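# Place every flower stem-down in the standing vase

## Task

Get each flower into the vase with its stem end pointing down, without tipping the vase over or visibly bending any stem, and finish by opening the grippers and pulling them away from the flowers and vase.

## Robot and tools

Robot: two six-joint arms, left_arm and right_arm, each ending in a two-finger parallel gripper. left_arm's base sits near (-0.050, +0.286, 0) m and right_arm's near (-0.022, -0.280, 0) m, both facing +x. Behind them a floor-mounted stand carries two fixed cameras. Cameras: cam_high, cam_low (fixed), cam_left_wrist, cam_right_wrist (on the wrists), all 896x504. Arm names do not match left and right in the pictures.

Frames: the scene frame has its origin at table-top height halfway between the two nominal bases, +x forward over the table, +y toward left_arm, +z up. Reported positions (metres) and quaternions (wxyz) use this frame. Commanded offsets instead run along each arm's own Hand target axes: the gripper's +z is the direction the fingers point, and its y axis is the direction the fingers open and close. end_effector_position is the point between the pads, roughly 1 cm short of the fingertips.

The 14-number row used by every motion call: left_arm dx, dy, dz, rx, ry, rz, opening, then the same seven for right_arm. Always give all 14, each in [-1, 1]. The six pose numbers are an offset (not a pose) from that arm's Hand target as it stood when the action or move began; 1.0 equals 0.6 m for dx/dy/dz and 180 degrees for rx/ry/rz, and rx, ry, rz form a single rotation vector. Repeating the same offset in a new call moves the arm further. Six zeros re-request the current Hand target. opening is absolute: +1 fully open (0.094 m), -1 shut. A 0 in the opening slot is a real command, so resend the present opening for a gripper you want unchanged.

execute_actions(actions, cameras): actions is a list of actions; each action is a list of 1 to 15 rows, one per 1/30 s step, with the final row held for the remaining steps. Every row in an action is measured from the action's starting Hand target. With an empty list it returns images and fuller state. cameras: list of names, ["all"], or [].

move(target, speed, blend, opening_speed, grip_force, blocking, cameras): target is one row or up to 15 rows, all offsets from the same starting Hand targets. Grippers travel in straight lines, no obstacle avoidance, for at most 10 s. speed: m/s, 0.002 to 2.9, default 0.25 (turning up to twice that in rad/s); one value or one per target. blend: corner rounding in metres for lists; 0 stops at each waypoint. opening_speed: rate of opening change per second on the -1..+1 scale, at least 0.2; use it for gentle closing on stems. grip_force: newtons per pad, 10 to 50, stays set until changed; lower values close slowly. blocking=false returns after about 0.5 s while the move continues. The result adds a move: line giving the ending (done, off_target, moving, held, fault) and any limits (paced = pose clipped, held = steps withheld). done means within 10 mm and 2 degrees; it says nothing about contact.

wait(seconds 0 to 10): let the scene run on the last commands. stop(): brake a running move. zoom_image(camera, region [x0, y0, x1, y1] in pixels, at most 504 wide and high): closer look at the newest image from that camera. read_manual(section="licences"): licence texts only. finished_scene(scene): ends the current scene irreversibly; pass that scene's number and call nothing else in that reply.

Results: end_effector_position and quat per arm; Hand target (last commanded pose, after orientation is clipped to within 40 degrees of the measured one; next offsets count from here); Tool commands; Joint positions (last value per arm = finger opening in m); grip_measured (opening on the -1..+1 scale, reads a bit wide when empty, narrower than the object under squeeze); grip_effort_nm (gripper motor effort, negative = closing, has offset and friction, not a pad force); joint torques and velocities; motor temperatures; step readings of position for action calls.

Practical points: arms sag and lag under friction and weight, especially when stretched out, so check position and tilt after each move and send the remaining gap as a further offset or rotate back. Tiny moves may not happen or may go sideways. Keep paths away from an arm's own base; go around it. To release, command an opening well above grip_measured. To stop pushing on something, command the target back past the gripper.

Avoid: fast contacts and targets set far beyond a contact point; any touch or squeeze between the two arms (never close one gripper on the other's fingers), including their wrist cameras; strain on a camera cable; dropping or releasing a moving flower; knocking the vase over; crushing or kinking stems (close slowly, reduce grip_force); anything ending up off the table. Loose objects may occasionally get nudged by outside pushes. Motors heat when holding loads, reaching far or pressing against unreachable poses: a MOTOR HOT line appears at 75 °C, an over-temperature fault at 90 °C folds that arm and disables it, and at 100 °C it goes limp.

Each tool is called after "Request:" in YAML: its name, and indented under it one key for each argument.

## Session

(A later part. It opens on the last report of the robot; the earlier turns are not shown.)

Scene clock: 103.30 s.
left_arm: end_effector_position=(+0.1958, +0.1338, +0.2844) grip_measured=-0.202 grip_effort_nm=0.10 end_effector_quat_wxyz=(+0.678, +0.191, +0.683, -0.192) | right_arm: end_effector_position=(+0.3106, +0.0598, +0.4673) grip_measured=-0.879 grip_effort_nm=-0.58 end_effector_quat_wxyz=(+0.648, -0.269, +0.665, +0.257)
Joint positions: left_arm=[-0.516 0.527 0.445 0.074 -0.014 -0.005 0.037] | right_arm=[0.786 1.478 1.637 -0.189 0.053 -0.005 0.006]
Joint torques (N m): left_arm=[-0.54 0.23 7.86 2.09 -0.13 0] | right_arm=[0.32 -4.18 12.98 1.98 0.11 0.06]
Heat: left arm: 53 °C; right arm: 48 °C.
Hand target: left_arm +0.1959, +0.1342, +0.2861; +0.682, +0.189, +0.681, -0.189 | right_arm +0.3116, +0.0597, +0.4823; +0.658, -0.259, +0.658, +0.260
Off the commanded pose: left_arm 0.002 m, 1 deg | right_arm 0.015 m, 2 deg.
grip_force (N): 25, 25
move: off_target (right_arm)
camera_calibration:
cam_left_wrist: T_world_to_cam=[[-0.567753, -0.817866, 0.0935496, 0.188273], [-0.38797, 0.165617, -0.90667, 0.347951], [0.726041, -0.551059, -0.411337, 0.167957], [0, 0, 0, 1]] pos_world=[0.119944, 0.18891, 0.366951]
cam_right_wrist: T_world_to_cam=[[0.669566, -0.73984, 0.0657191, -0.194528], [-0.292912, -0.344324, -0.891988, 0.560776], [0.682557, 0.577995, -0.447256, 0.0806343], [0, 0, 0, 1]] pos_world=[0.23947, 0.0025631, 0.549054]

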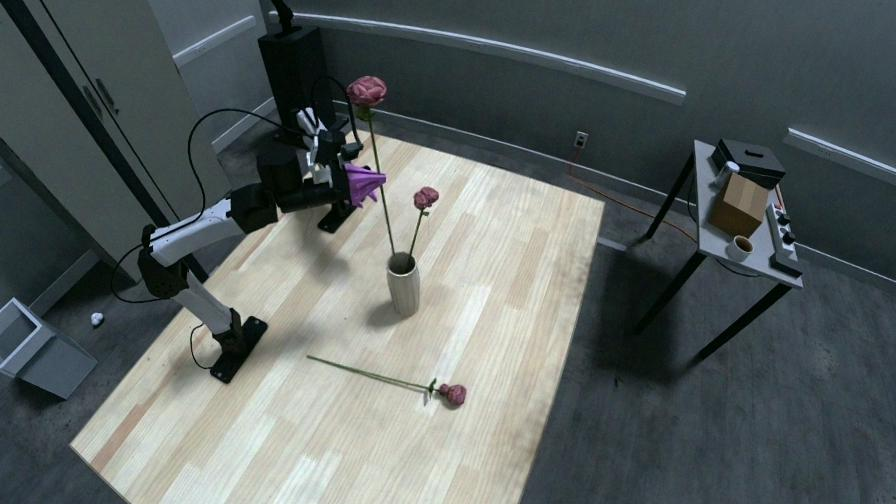

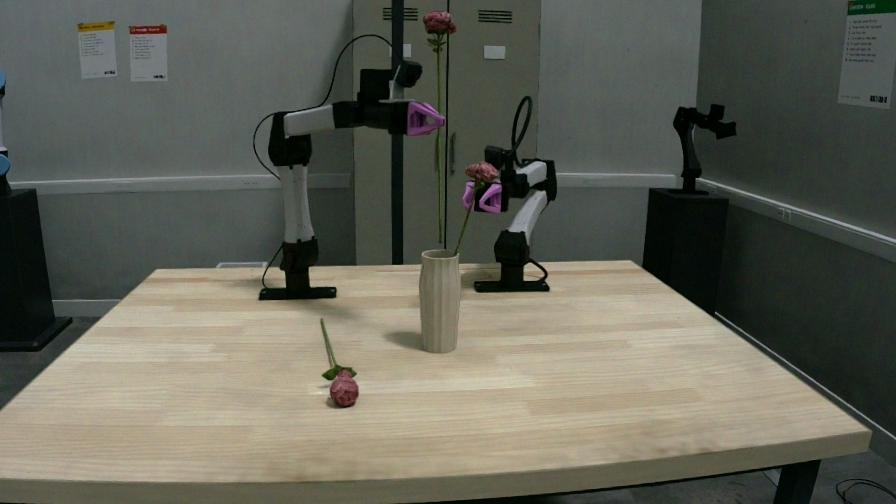

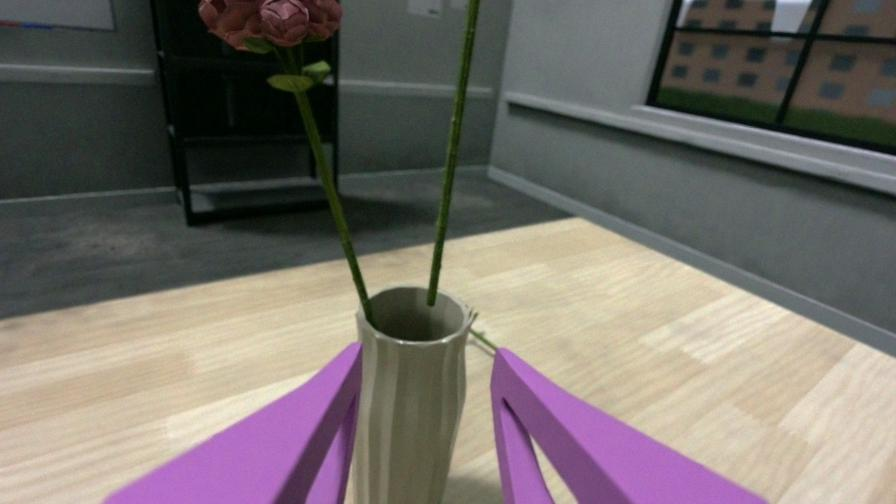

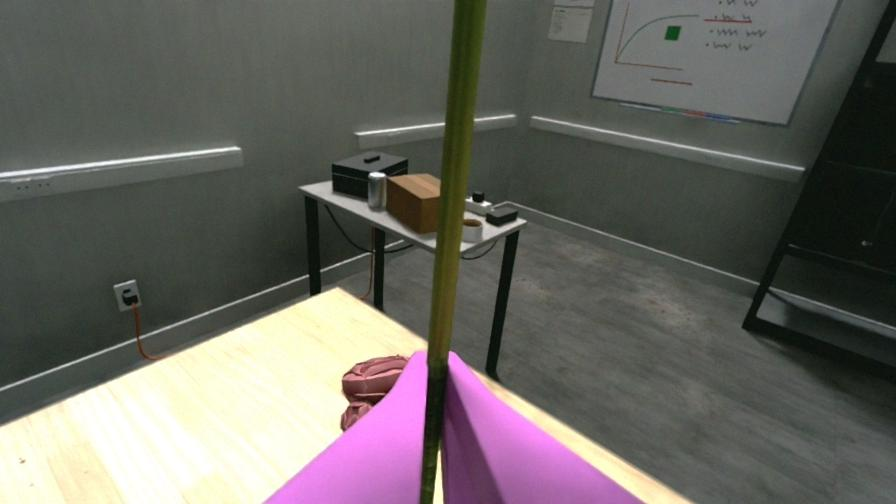

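Request:
move:
  target: [0,0,0,0,0,0,-0.2,0.075,-0.0275,0.0245,0,0,0,-1]
  speed: 0.2
  cameras: ["all"]

Request:
zoom_image:
  camera: "cam_left_wrist"
  region: [280, 150, 560, 400]

Request:
zoom_image:
  camera: "cam_high"
  region: [340, 180, 480, 340]

Scene clock: 108.67 s.
left_arm: end_effector_position=(+0.1958, +0.1338, +0.2844) grip_measured=-0.202 grip_effort_nm=0.10 end_effector_quat_wxyz=(+0.678, +0.191, +0.683, -0.192) | right_arm: end_effector_position=(+0.3314, +0.0557, +0.4387) grip_measured=-0.879 grip_effort_nm=-0.58 end_effector_quat_wxyz=(+0.656, -0.260, +0.662, +0.253)
Joint positions: left_arm=[-0.516 0.527 0.445 0.074 -0.014 -0.005 0.037] | right_arm=[0.74 1.479 1.5 -0.032 0.027 -0.005 0.006]
Joint torques (N m): left_arm=[-0.81 0.25 7.94 2.08 -0.14 0.03] | right_arm=[-0.46 -4.83 8.1 2.21 -0.22 0.05]
Heat: left arm: 53 °C; right arm: 48 °C.
Hand target: left_arm +0.1959, +0.1342, +0.2861; +0.682, +0.189, +0.681, -0.189 | right_arm +0.3336, +0.0578, +0.4372; +0.658, -0.259, +0.658, +0.260
Off the commanded pose: left_arm 0.002 m, 1 deg | right_arm 0.003 m, 1 deg.
grip_force (N): 25, 25
move: done
camera_calibration:
cam_left_wrist: T_world_to_cam=[[-0.567753, -0.817866, 0.0935496, 0.188273], [-0.38797, 0.165617, -0.90667, 0.347951], [0.726041, -0.551059, -0.411337, 0.167957], [0, 0, 0, 1]] pos_world=[0.119944, 0.18891, 0.366951]
cam_right_wrist: T_world_to_cam=[[0.653933, -0.753845, 0.0639433, -0.202804], [-0.288411, -0.326535, -0.900108, 0.541111], [0.699422, 0.570169, -0.430949, 0.043717], [0, 0, 0, 1]] pos_world=[0.258106, -0.00111713, 0.518866]

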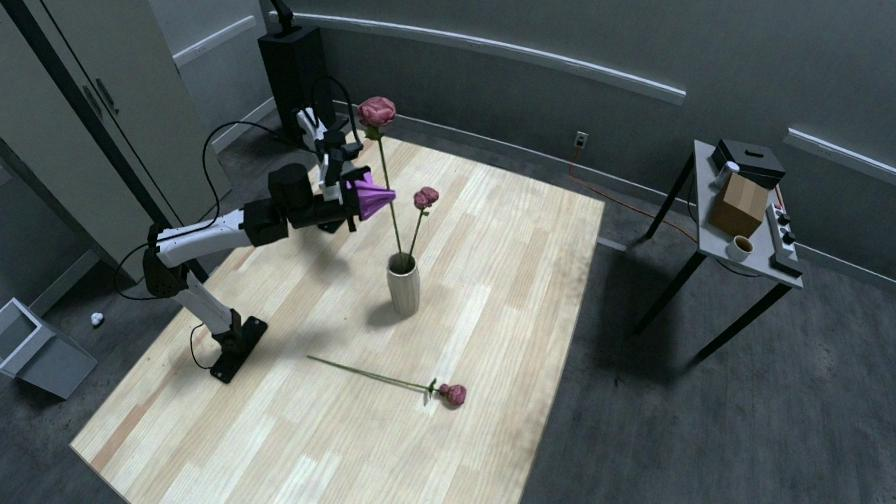

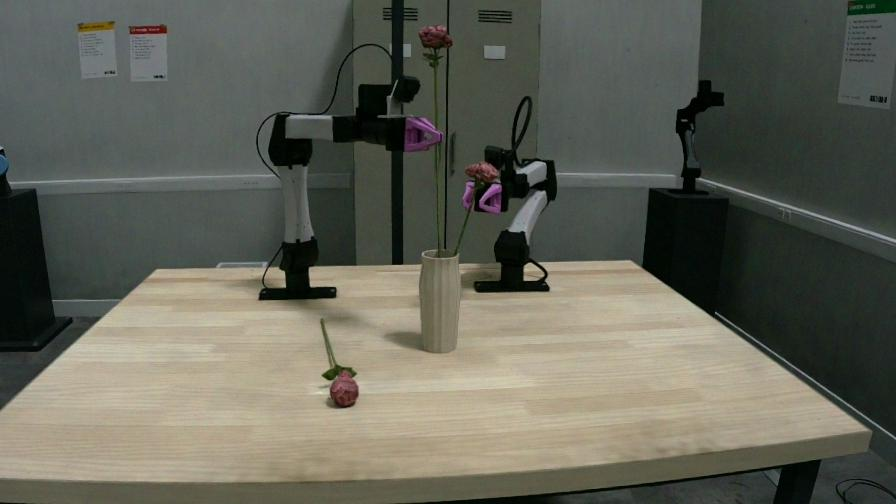

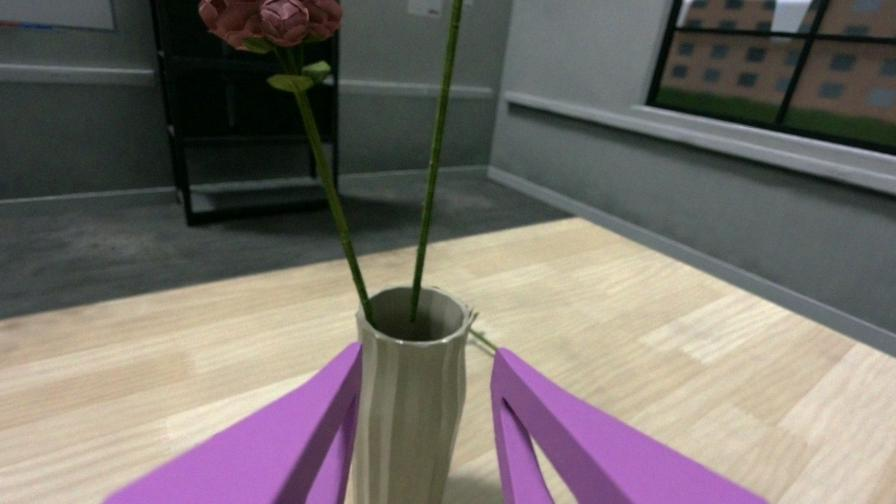

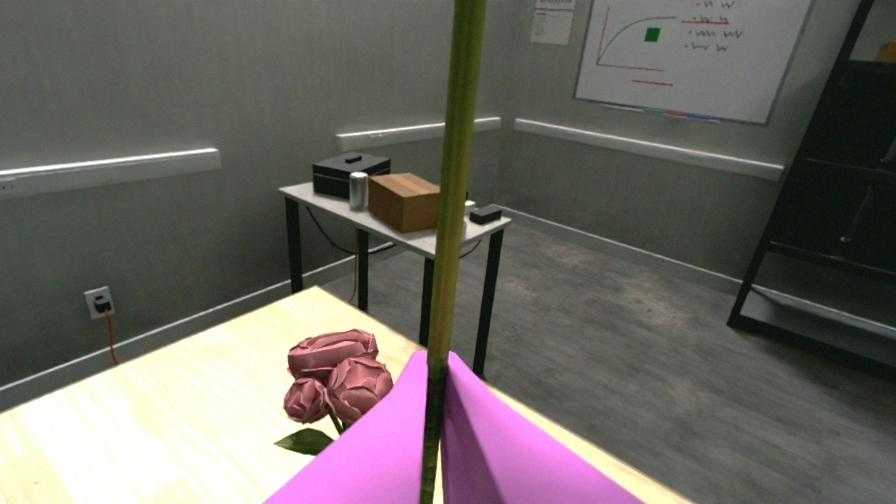

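Scaled by 1.800 from the camera's 896x504 image, which has a finer 1280x720 frame.

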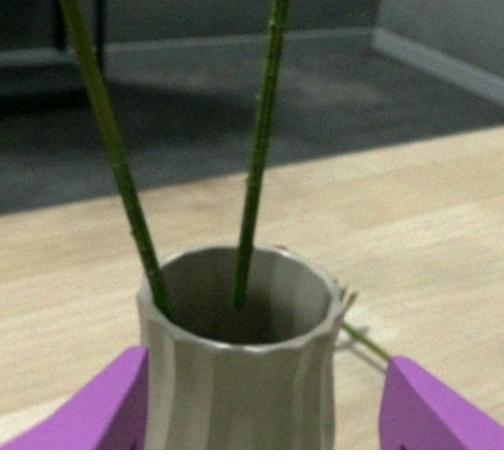

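Scaled by 3.150 from the camera's 896x504 image, which has a finer 1280x720 frame.

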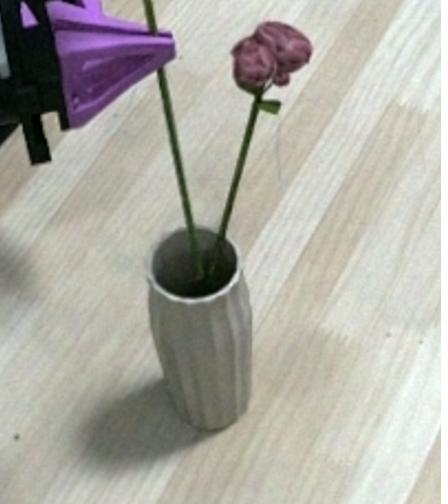

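Request:
move:
  target:
    - [0,0,0,0,0,0,-0.2,0.2,0,0,0,0,0,-1]
    - [0,0,0,0,0,0,-0.2,0.303,0,0,0,0,0,-0.3]
    - [0,0,0,0,0,0,-0.2,0.303,0,-0.25,0,0,0,-0.3]
    - [0,0,0,0,0,0,-0.2,0.513,-0.3228,-0.159,0.1427,0.4851,0.1427,-0.3]
  speed: [0.25,0.15,0.25,0.35]
  blend: [0.02,0,0.03,0]
  cameras: ["all"]

Scene clock: 121.00 s.
left_arm: end_effector_position=(+0.1958, +0.1338, +0.2844) grip_measured=-0.202 grip_effort_nm=0.09 end_effector_quat_wxyz=(+0.678, +0.191, +0.683, -0.192) | right_arm: end_effector_position=(+0.3915, -0.1458, +0.1274) grip_measured=-0.302 grip_effort_nm=0.09 end_effector_quat_wxyz=(-0.001, -0.098, +0.995, +0.006)
Joint positions: left_arm=[-0.516 0.527 0.445 0.074 -0.014 -0.005 0.037] | right_arm=[0.28 2.269 2.268 -1.569 -0.013 0.112 0.033]
Joint torques (N m): left_arm=[-0.62 0.23 7.75 2.1 -0.11 0.01] | right_arm=[-0.42 -8.99 10.91 0.31 0.1 0.11]
Heat: left arm: 53 °C; right arm: 48 °C.
Hand target: left_arm +0.1959, +0.1342, +0.2861; +0.682, +0.189, +0.681, -0.189 | right_arm +0.3961, -0.1487, +0.1293; +0.000, -0.090, +0.996, +0.000
Off the commanded pose: left_arm 0.002 m, 1 deg | right_arm 0.006 m, 1 deg.
joint sent to its limit (right arm) — joint 4 (wrist pitch), lower limit. The joint targets still meet the commanded pose.
grip_force (N): 25, 25
move: done
camera_calibration:
cam_left_wrist: T_world_to_cam=[[-0.567753, -0.817866, 0.0935496, 0.188273], [-0.38797, 0.165617, -0.90667, 0.347951], [0.726041, -0.551059, -0.411337, 0.167957], [0, 0, 0, 1]] pos_world=[0.119944, 0.18891, 0.366951]
cam_right_wrist: T_world_to_cam=[[0.251476, -0.96774, 0.0154663, -0.241604], [-0.878273, -0.221454, 0.423786, 0.289996], [-0.406689, -0.120155, -0.90563, 0.375331], [0, 0, 0, 1]] pos_world=[0.468096, -0.124491, 0.220751]

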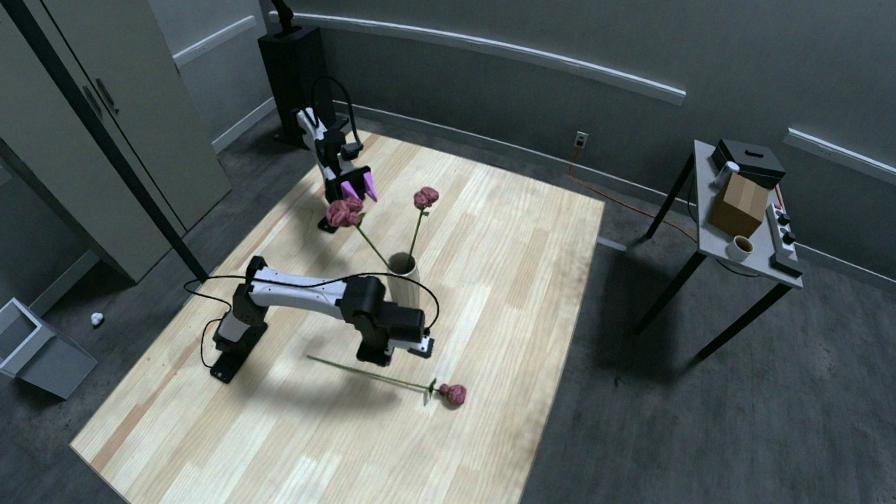

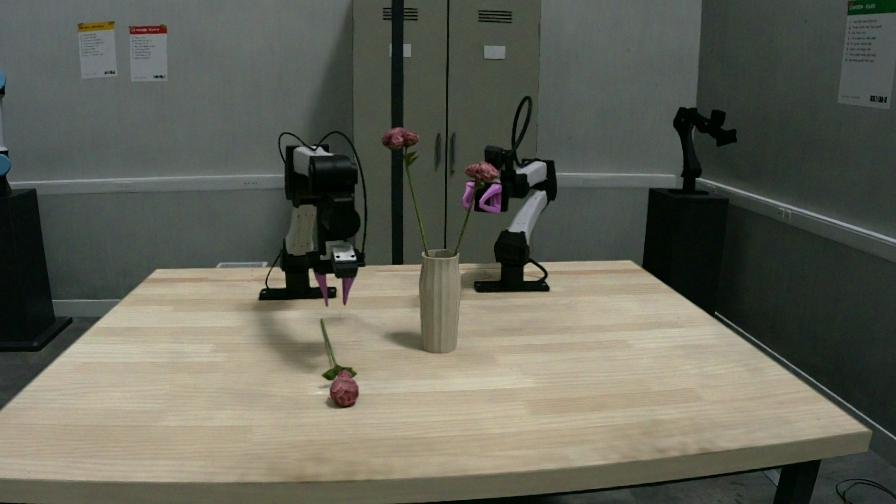

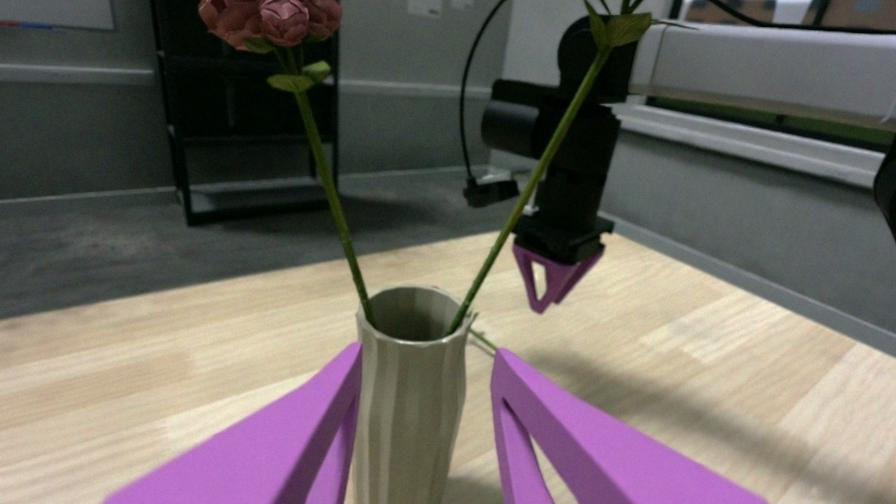

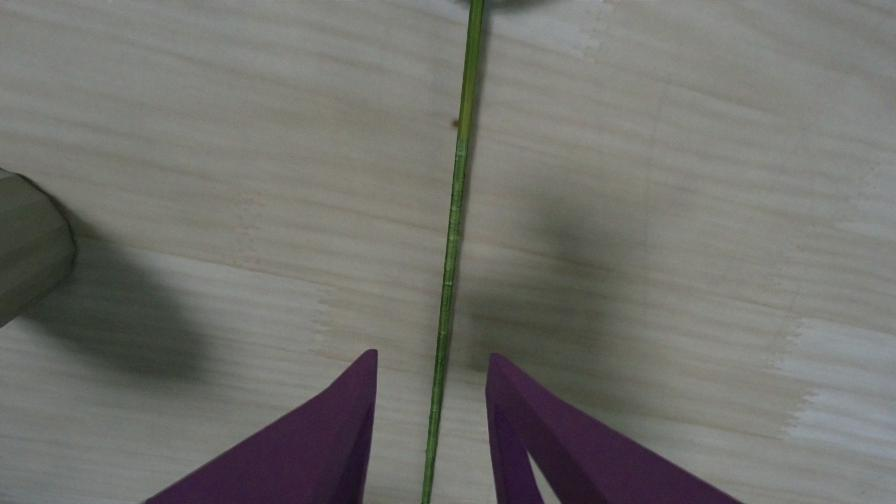

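Request:
move:
  target:
    - [0,0,0,0,0,0,-0.2,0,0,0.15,0,0,0,-0.3]
    - [0,0,0,0,0,0,-0.2,0,0,0.2055,0,0,0,-1]
  speed: [0.25,0.08]
  blend: [0.015,0]
  cameras: ["cam_right_wrist"]

Scene clock: 157.60 s.
left_arm: end_effector_position=(+0.1958, +0.1338, +0.2843) grip_measured=-0.202 grip_effort_nm=0.09 end_effector_quat_wxyz=(+0.678, +0.191, +0.684, -0.192) | right_arm: end_effector_position=(+0.3967, -0.1442, +0.0163) grip_measured=-0.879 grip_effort_nm=-0.53 end_effector_quat_wxyz=(+0.006, -0.097, +0.995, +0.008)
Joint positions: left_arm=[-0.516 0.527 0.445 0.074 -0.014 -0.005 0.037] | right_arm=[0.28 2.269 1.823 -1.11 -0.012 0.114 0.006]
Joint torques (N m): left_arm=[-0.34 0.29 7.72 2.15 -0.06 -0.04] | right_arm=[-0.4 -9.05 6.39 0.59 0.1 0.1]
Motor temperatures (°C): left_arm=[35 45 48 54 34 32 31] | right_arm=[32 53 45 43 33 34 31]
Heat: left arm: 54 °C; right arm: 53 °C.
Hand target: left_arm +0.1959, +0.1342, +0.2860; +0.682, +0.189, +0.681, -0.189 | right_arm +0.3961, -0.1487, +0.0060; +0.000, -0.089, +0.996, +0.000
Off the commanded pose: left_arm 0.002 m, 1 deg | right_arm 0.011 m, 1 deg.
grip_force (N): 25, 25
move: off_target (right_arm); target 2's new opening was sent with right_arm's hand 0.011 m and 1 deg from that target
camera_calibration:
cam_right_wrist: T_world_to_cam=[[0.249751, -0.968194, 0.0149922, -0.239003], [-0.884559, -0.221823, 0.410304, 0.344722], [-0.393928, -0.115735, -0.911825, 0.272607], [0, 0, 0, 1]] pos_world=[0.472006, -0.123384, 0.110712]
Images, in order (width x height): cam_right_wrist 896x504.

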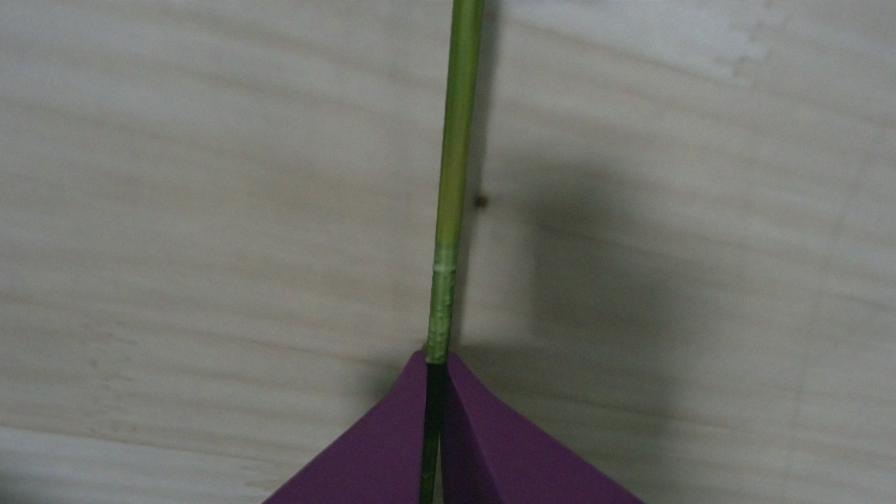

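Request:
move:
  target:
    - [0,0,0,0,0,0,-0.2,0,0,-0.125,0,0,0,-1]
    - [0,0,0,0,0,0,-0.2,-0.048,0.0405,-0.74,-0.3512,-0.3524,-0.4040,-1]
    - [0,0,0,0,0,0,-0.2,0.0427,0.4193,-0.7783,-0.3512,-0.3524,-0.4040,-1]
  speed: [0.2,0.4,0.25]
  blend: [0.03,0.03,0]
  cameras: ["all"]

Request:
zoom_image:
  camera: "cam_left_wrist"
  region: [280, 150, 560, 400]

Request:
zoom_image:
  camera: "cam_high"
  region: [340, 180, 480, 340]

Scene clock: 165.33 s.
left_arm: end_effector_position=(+0.1958, +0.1338, +0.2843) grip_measured=-0.202 grip_effort_nm=0.09 end_effector_quat_wxyz=(+0.678, +0.191, +0.684, -0.192) | right_arm: end_effector_position=(+0.3318, +0.1002, +0.4472) grip_measured=-0.880 grip_effort_nm=-0.58 end_effector_quat_wxyz=(-0.409, +0.557, -0.499, -0.522)
Joint positions: left_arm=[-0.516 0.527 0.445 0.074 -0.014 -0.005 0.037] | right_arm=[0.472 2.278 2.83 -0.912 -1.225 -0.274 0.006]
Joint torques (N m): left_arm=[-0.49 0.24 8.02 2.05 -0.09 -0.05] | right_arm=[-0.43 -11.63 10.41 1.77 -0.18 0.11]
Heat: left arm: 54 °C; right arm: 54 °C.
Hand target: left_arm +0.1959, +0.1342, +0.2860; +0.682, +0.189, +0.681, -0.189 | right_arm +0.3262, +0.0940, +0.4732; -0.422, +0.578, -0.485, -0.503
Off the commanded pose: left_arm 0.002 m, 1 deg | right_arm 0.027 m, 4 deg.
elbow stopped short (right arm): the move would have taken joint 3 (elbow) straighter than the controller allows.
grip_force (N): 25, 25
move: off_target (right_arm)
camera_calibration:
cam_left_wrist: T_world_to_cam=[[-0.567701, -0.817903, 0.0935376, 0.188278], [-0.388282, 0.165835, -0.906496, 0.347884], [0.725915, -0.550938, -0.411722, 0.16809], [0, 0, 0, 1]] pos_world=[0.119944, 0.188909, 0.366951]
cam_right_wrist: T_world_to_cam=[[0.989354, 0.145469, -0.00423204, -0.341017], [0.0733405, -0.523494, -0.848867, 0.440227], [-0.125699, 0.839519, -0.52859, 0.31221], [0, 0, 0, 1]] pos_world=[0.344344, 0.0179576, 0.537281]

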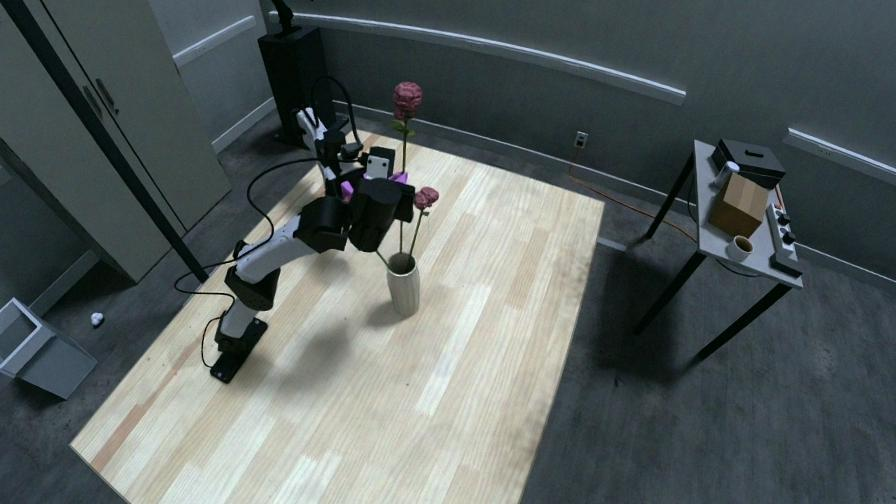

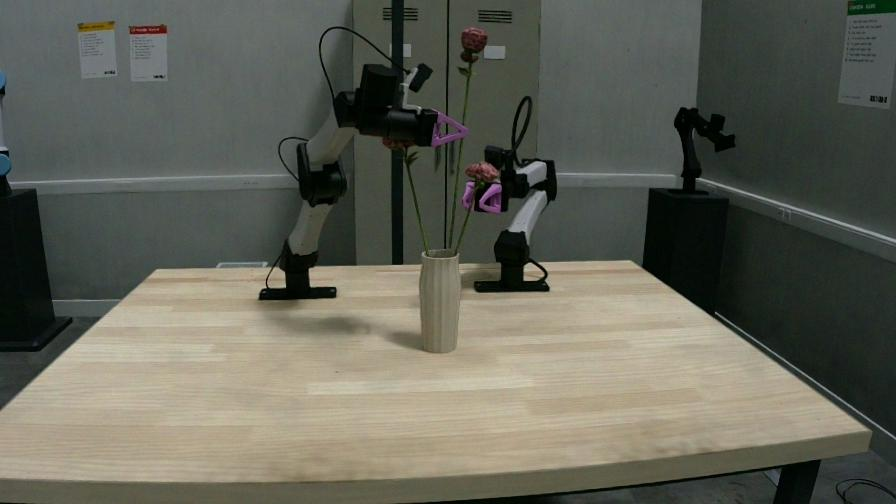

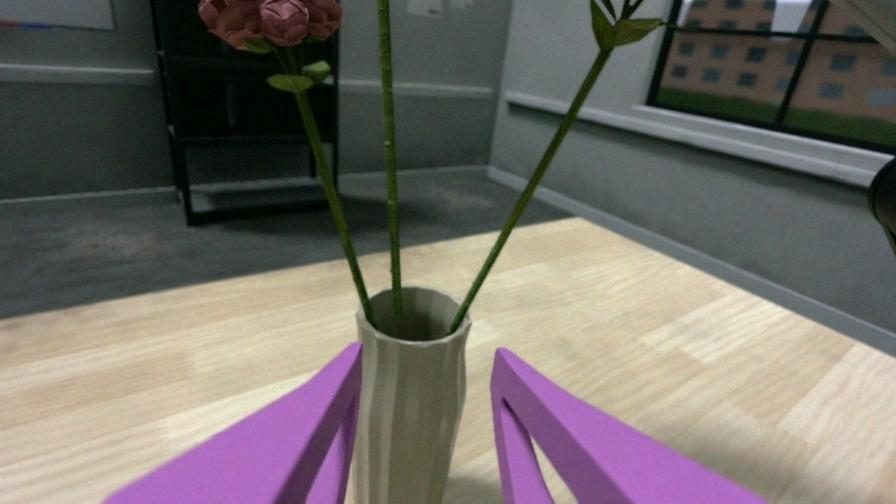

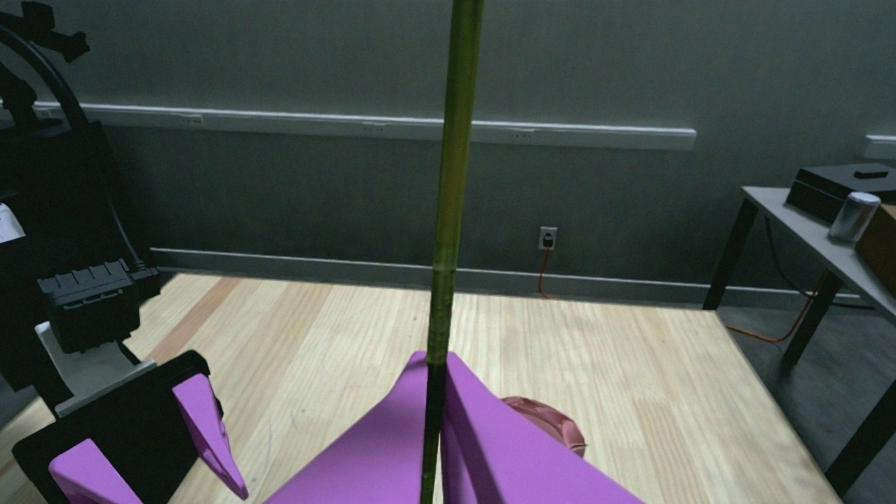

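Scaled by 1.800 from the camera's 896x504 image, which has a finer 1280x720 frame.

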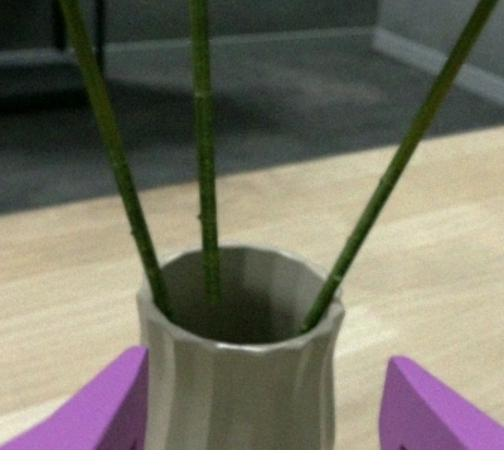

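Scaled by 3.150 from the camera's 896x504 image, which has a finer 1280x720 frame.

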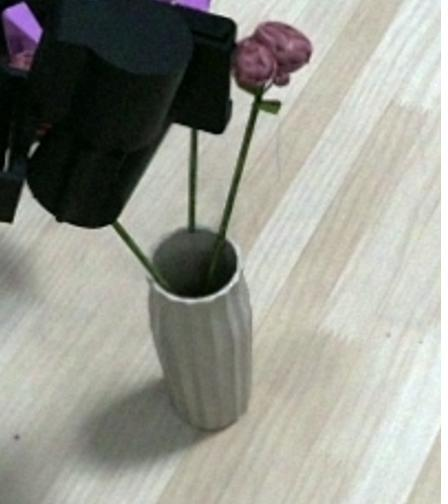

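Request:
move:
  target: [0,0,0,0,0,0,-0.2,0.0657,0.005,0,0,0,0,-1]
  speed: 0.15
  cameras: ["cam_left_wrist","cam_high","cam_low"]

Request:
zoom_image:
  camera: "cam_left_wrist"
  region: [280, 150, 560, 400]

Request:
zoom_image:
  camera: "cam_high"
  region: [340, 180, 480, 340]

Scene clock: 176.90 s.
left_arm: end_effector_position=(+0.1958, +0.1338, +0.2843) grip_measured=-0.202 grip_effort_nm=0.09 end_effector_quat_wxyz=(+0.678, +0.191, +0.684, -0.192) | right_arm: end_effector_position=(+0.3350, +0.0976, +0.4081) grip_measured=-0.880 grip_effort_nm=-0.58 end_effector_quat_wxyz=(-0.397, +0.577, -0.502, -0.507)
Joint positions: left_arm=[-0.516 0.527 0.445 0.074 -0.014 -0.005 0.037] | right_arm=[0.464 2.184 2.557 -0.898 -1.225 -0.446 0.006]
Joint torques (N m): left_arm=[-0.44 0.35 7.79 2.1 -0.13 0] | right_arm=[-0.66 -14.09 6.27 1.71 -0.52 0.09]
Motor temperatures (°C): left_arm=[35 44 49 54 34 32 31] | right_arm=[32 57 45 44 33 34 32]
Heat: left arm: 54 °C; right arm: 57 °C.
Hand target: left_arm +0.1959, +0.1342, +0.2860; +0.682, +0.189, +0.681, -0.189 | right_arm +0.3242, +0.0881, +0.4340; -0.421, +0.578, -0.485, -0.503
Off the commanded pose: left_arm 0.002 m, 1 deg | right_arm 0.030 m, 3 deg.
grip_force (N): 25, 25
move: off_target (right_arm)
camera_calibration:
cam_left_wrist: T_world_to_cam=[[-0.567701, -0.817903, 0.0935376, 0.188278], [-0.388282, 0.165835, -0.906496, 0.347884], [0.725915, -0.550938, -0.411722, 0.16809], [0, 0, 0, 1]] pos_world=[0.119944, 0.188909, 0.366951]
Images, in order (width x height): cam_high 896x504, cam_low 896x504, cam_left_wrist 896x504.

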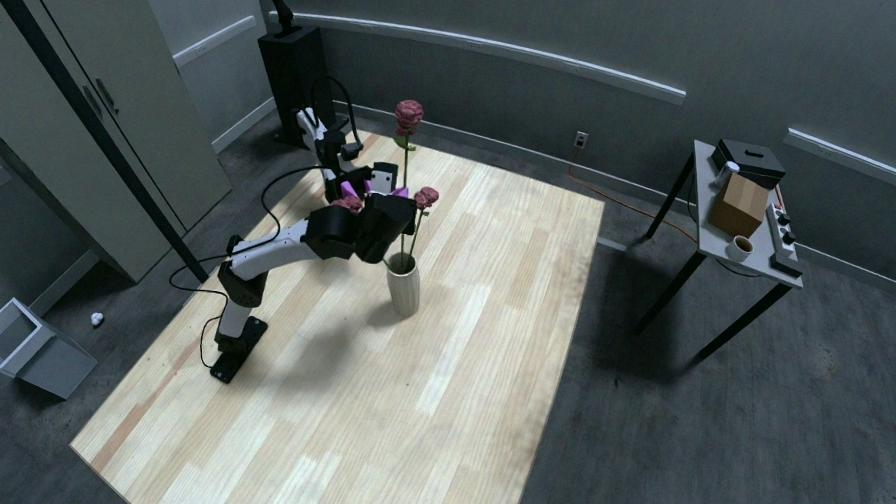

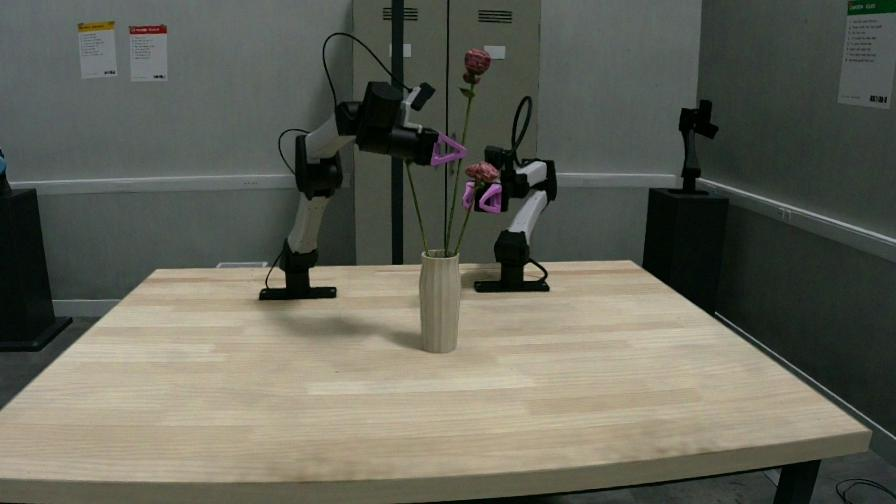

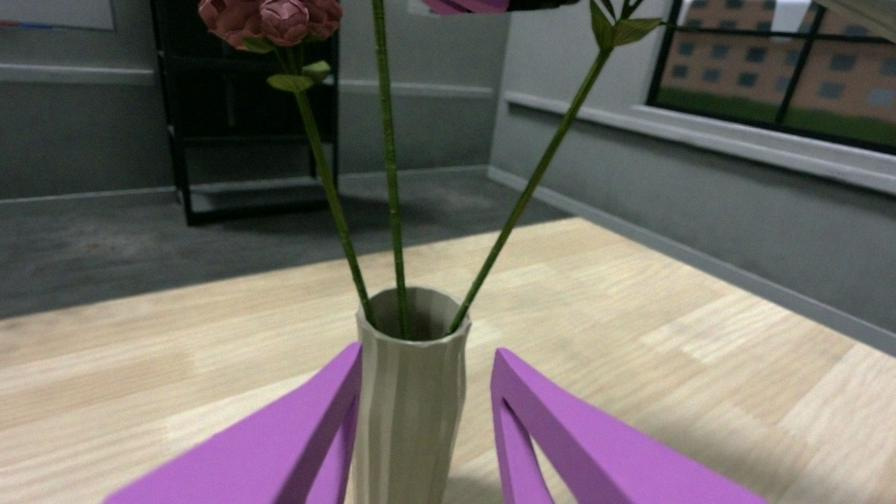

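Scaled by 1.800 from the camera's 896x504 image, which has a finer 1280x720 frame.

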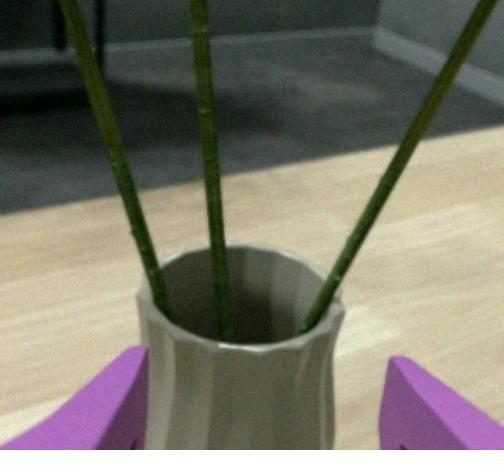

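Scaled by 3.150 from the camera's 896x504 image, which has a finer 1280x720 frame.

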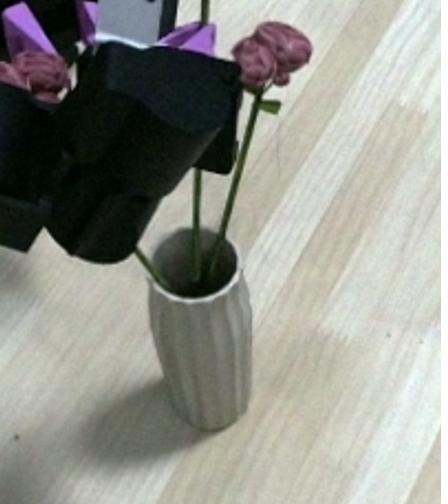

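Request:
move:
  target:
    - [0,0,0,0,0,0,-0.2,0.18,0,0,0,0,0,-1]
    - [0,0,0,0,0,0,-0.2,0.29,0,0,0,0,0,-0.3]
    - [0,0,-0.08,0,0,0,-0.2,0.29,0,-0.28,0,0,0,-0.3]
  speed: [0.2,0.12,0.25]
  blend: [0.02,0,0]
  cameras: ["all"]

Scene clock: 183.13 s.
left_arm: end_effector_position=(+0.1554, +0.1577, +0.2826) grip_measured=-0.202 grip_effort_nm=0.10 end_effector_quat_wxyz=(+0.676, +0.191, +0.685, -0.192) | right_arm: end_effector_position=(+0.3709, -0.0621, +0.2574) grip_measured=-0.302 grip_effort_nm=0.09 end_effector_quat_wxyz=(-0.458, +0.518, -0.522, -0.500)
Joint positions: left_arm=[-0.537 0.256 0.445 -0.201 -0.035 -0.005 0.037] | right_arm=[0.082 1.898 1.514 -0.477 -1.464 -0.81 0.033]
Joint torques (N m): left_arm=[-0.58 1.26 7.68 2.1 -0.09 0] | right_arm=[0.42 -8.23 8.55 1.16 -0.58 0.01]
Motor temperatures (°C): left_arm=[35 44 49 55 34 32 31] | right_arm=[32 58 44 44 33 34 32]
Heat: left arm: 55 °C; right arm: 58 °C.
Hand target: left_arm +0.1548, +0.1589, +0.2860; +0.682, +0.189, +0.681, -0.189 | right_arm +0.3705, -0.0603, +0.2572; -0.457, +0.519, -0.521, -0.500 (not the last commanded pose)
Off the commanded pose: left_arm 0.004 m, 1 deg | right_arm 0.048 m, 9 deg.
grip_force (N): 25, 25
move: held (right_arm; a check stopped the path); target 2's new opening was sent with right_arm's hand 0.016 m and 2 deg from that target; limits=held
pose unreachable (right arm): on one or more control steps of this call, first in action 0 (counted from 0), this arm could not follow its commanded pose, so it was not sent that pose on those steps. It may still have moved: this result reports where it is.
cause: moving toward the commanded pose would bring two parts of the arm too close to each other (its wrist (the part past joint 4) and its wrist camera, with joints 5 (wrist yaw) and 6 (wrist roll) between them, 8 mm apart when it was first held).
camera_calibration:
cam_left_wrist: T_world_to_cam=[[-0.567377, -0.818133, 0.0934948, 0.184985], [-0.391367, 0.168019, -0.904766, 0.326284], [0.724511, -0.549934, -0.41552, 0.210911], [0, 0, 0, 1]] pos_world=[0.0798459, 0.212508, 0.365554]
cam_right_wrist: T_world_to_cam=[[0.999823, 0.013745, 0.0128782, -0.373269], [0.0179927, -0.494741, -0.868854, 0.218705], [-0.00557103, 0.868932, -0.494901, 0.301625], [0, 0, 0, 1]] pos_world=[0.370948, -0.148759, 0.344104]

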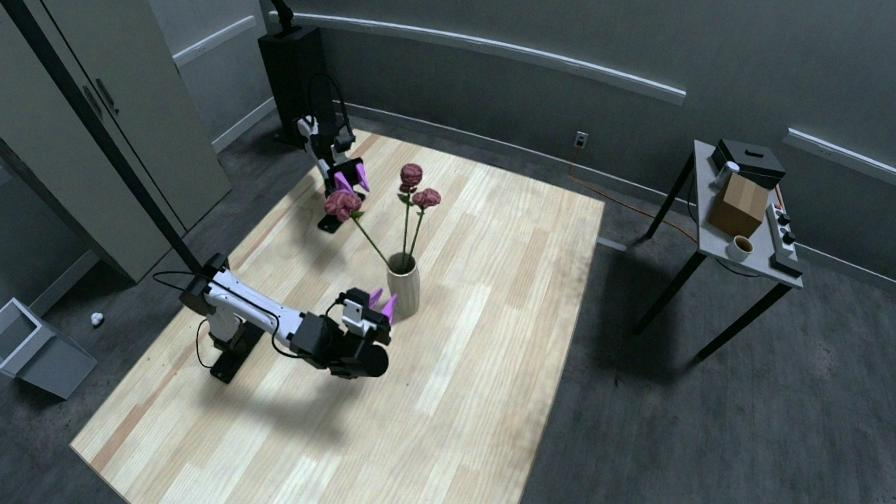

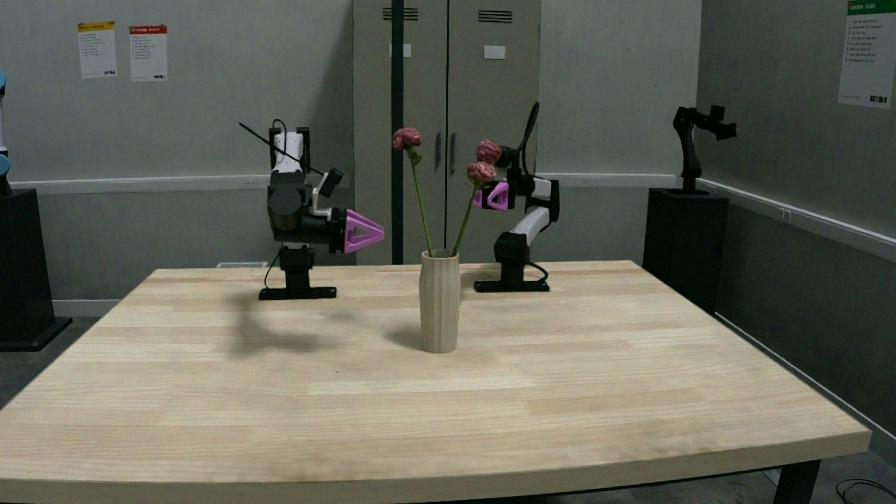

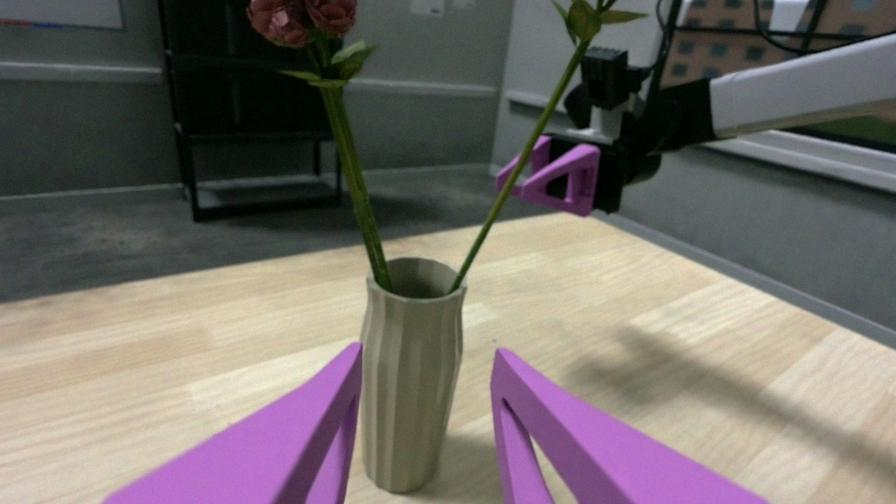

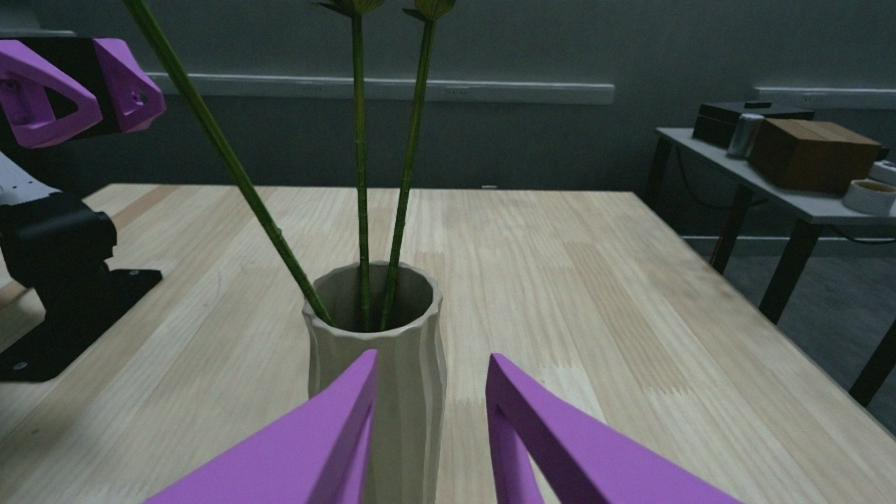

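Request:
move:
  target: [0,0,0,0,0,0,-0.2,0,0,-0.2,0.25,0,0,-0.3]
  speed: 0.25
  cameras: ["cam_low"]

Request:
finished_scene:
  scene: 1

Scene clock: 187.23 s.
left_arm: end_effector_position=(+0.1554, +0.1577, +0.2824) grip_measured=-0.202 grip_effort_nm=0.10 end_effector_quat_wxyz=(+0.676, +0.191, +0.685, -0.192) | right_arm: end_effector_position=(+0.3783, -0.1764, +0.2608) grip_measured=-0.302 grip_effort_nm=0.09 end_effector_quat_wxyz=(+0.610, -0.310, +0.677, +0.272)
Joint positions: left_arm=[-0.537 0.256 0.445 -0.202 -0.035 -0.005 0.037] | right_arm=[-0.12 1.402 0.836 0.384 -0.932 -0.157 0.033]
Joint torques (N m): left_arm=[-0.38 0.99 7.47 2.02 -0.14 -0.01] | right_arm=[-0.5 -6.52 7.35 1.9 0.01 0.11]
Motor temperatures (°C): left_arm=[35 44 49 55 34 32 31] | right_arm=[32 58 44 44 33 34 32]
Heat: left arm: 55 °C; right arm: 58 °C.
Hand target: left_arm +0.1548, +0.1589, +0.2860; +0.682, +0.189, +0.681, -0.189 | right_arm +0.3757, -0.1798, +0.2671; +0.621, -0.305, +0.673, +0.263
Off the commanded pose: left_arm 0.004 m, 1 deg | right_arm 0.008 m, 2 deg.
grip_force (N): 25, 25
move: done
Images, in order (width x height): cam_low 896x504.

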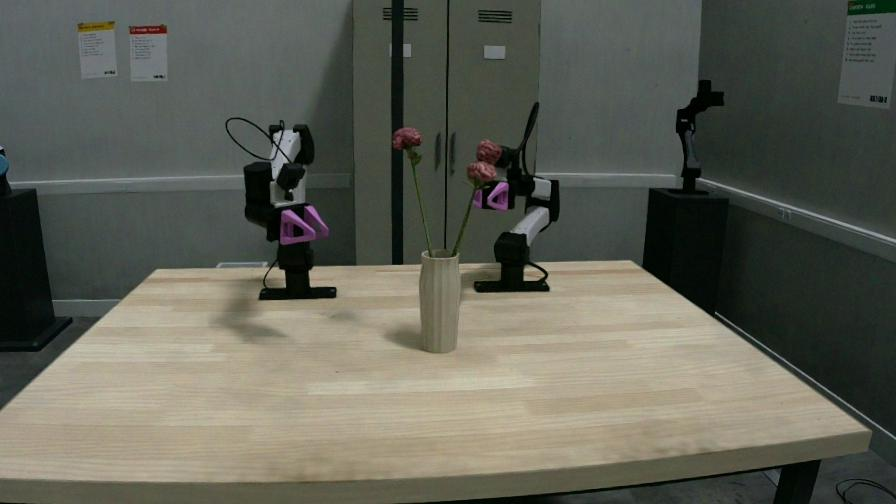

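The scene is finished: the task was done.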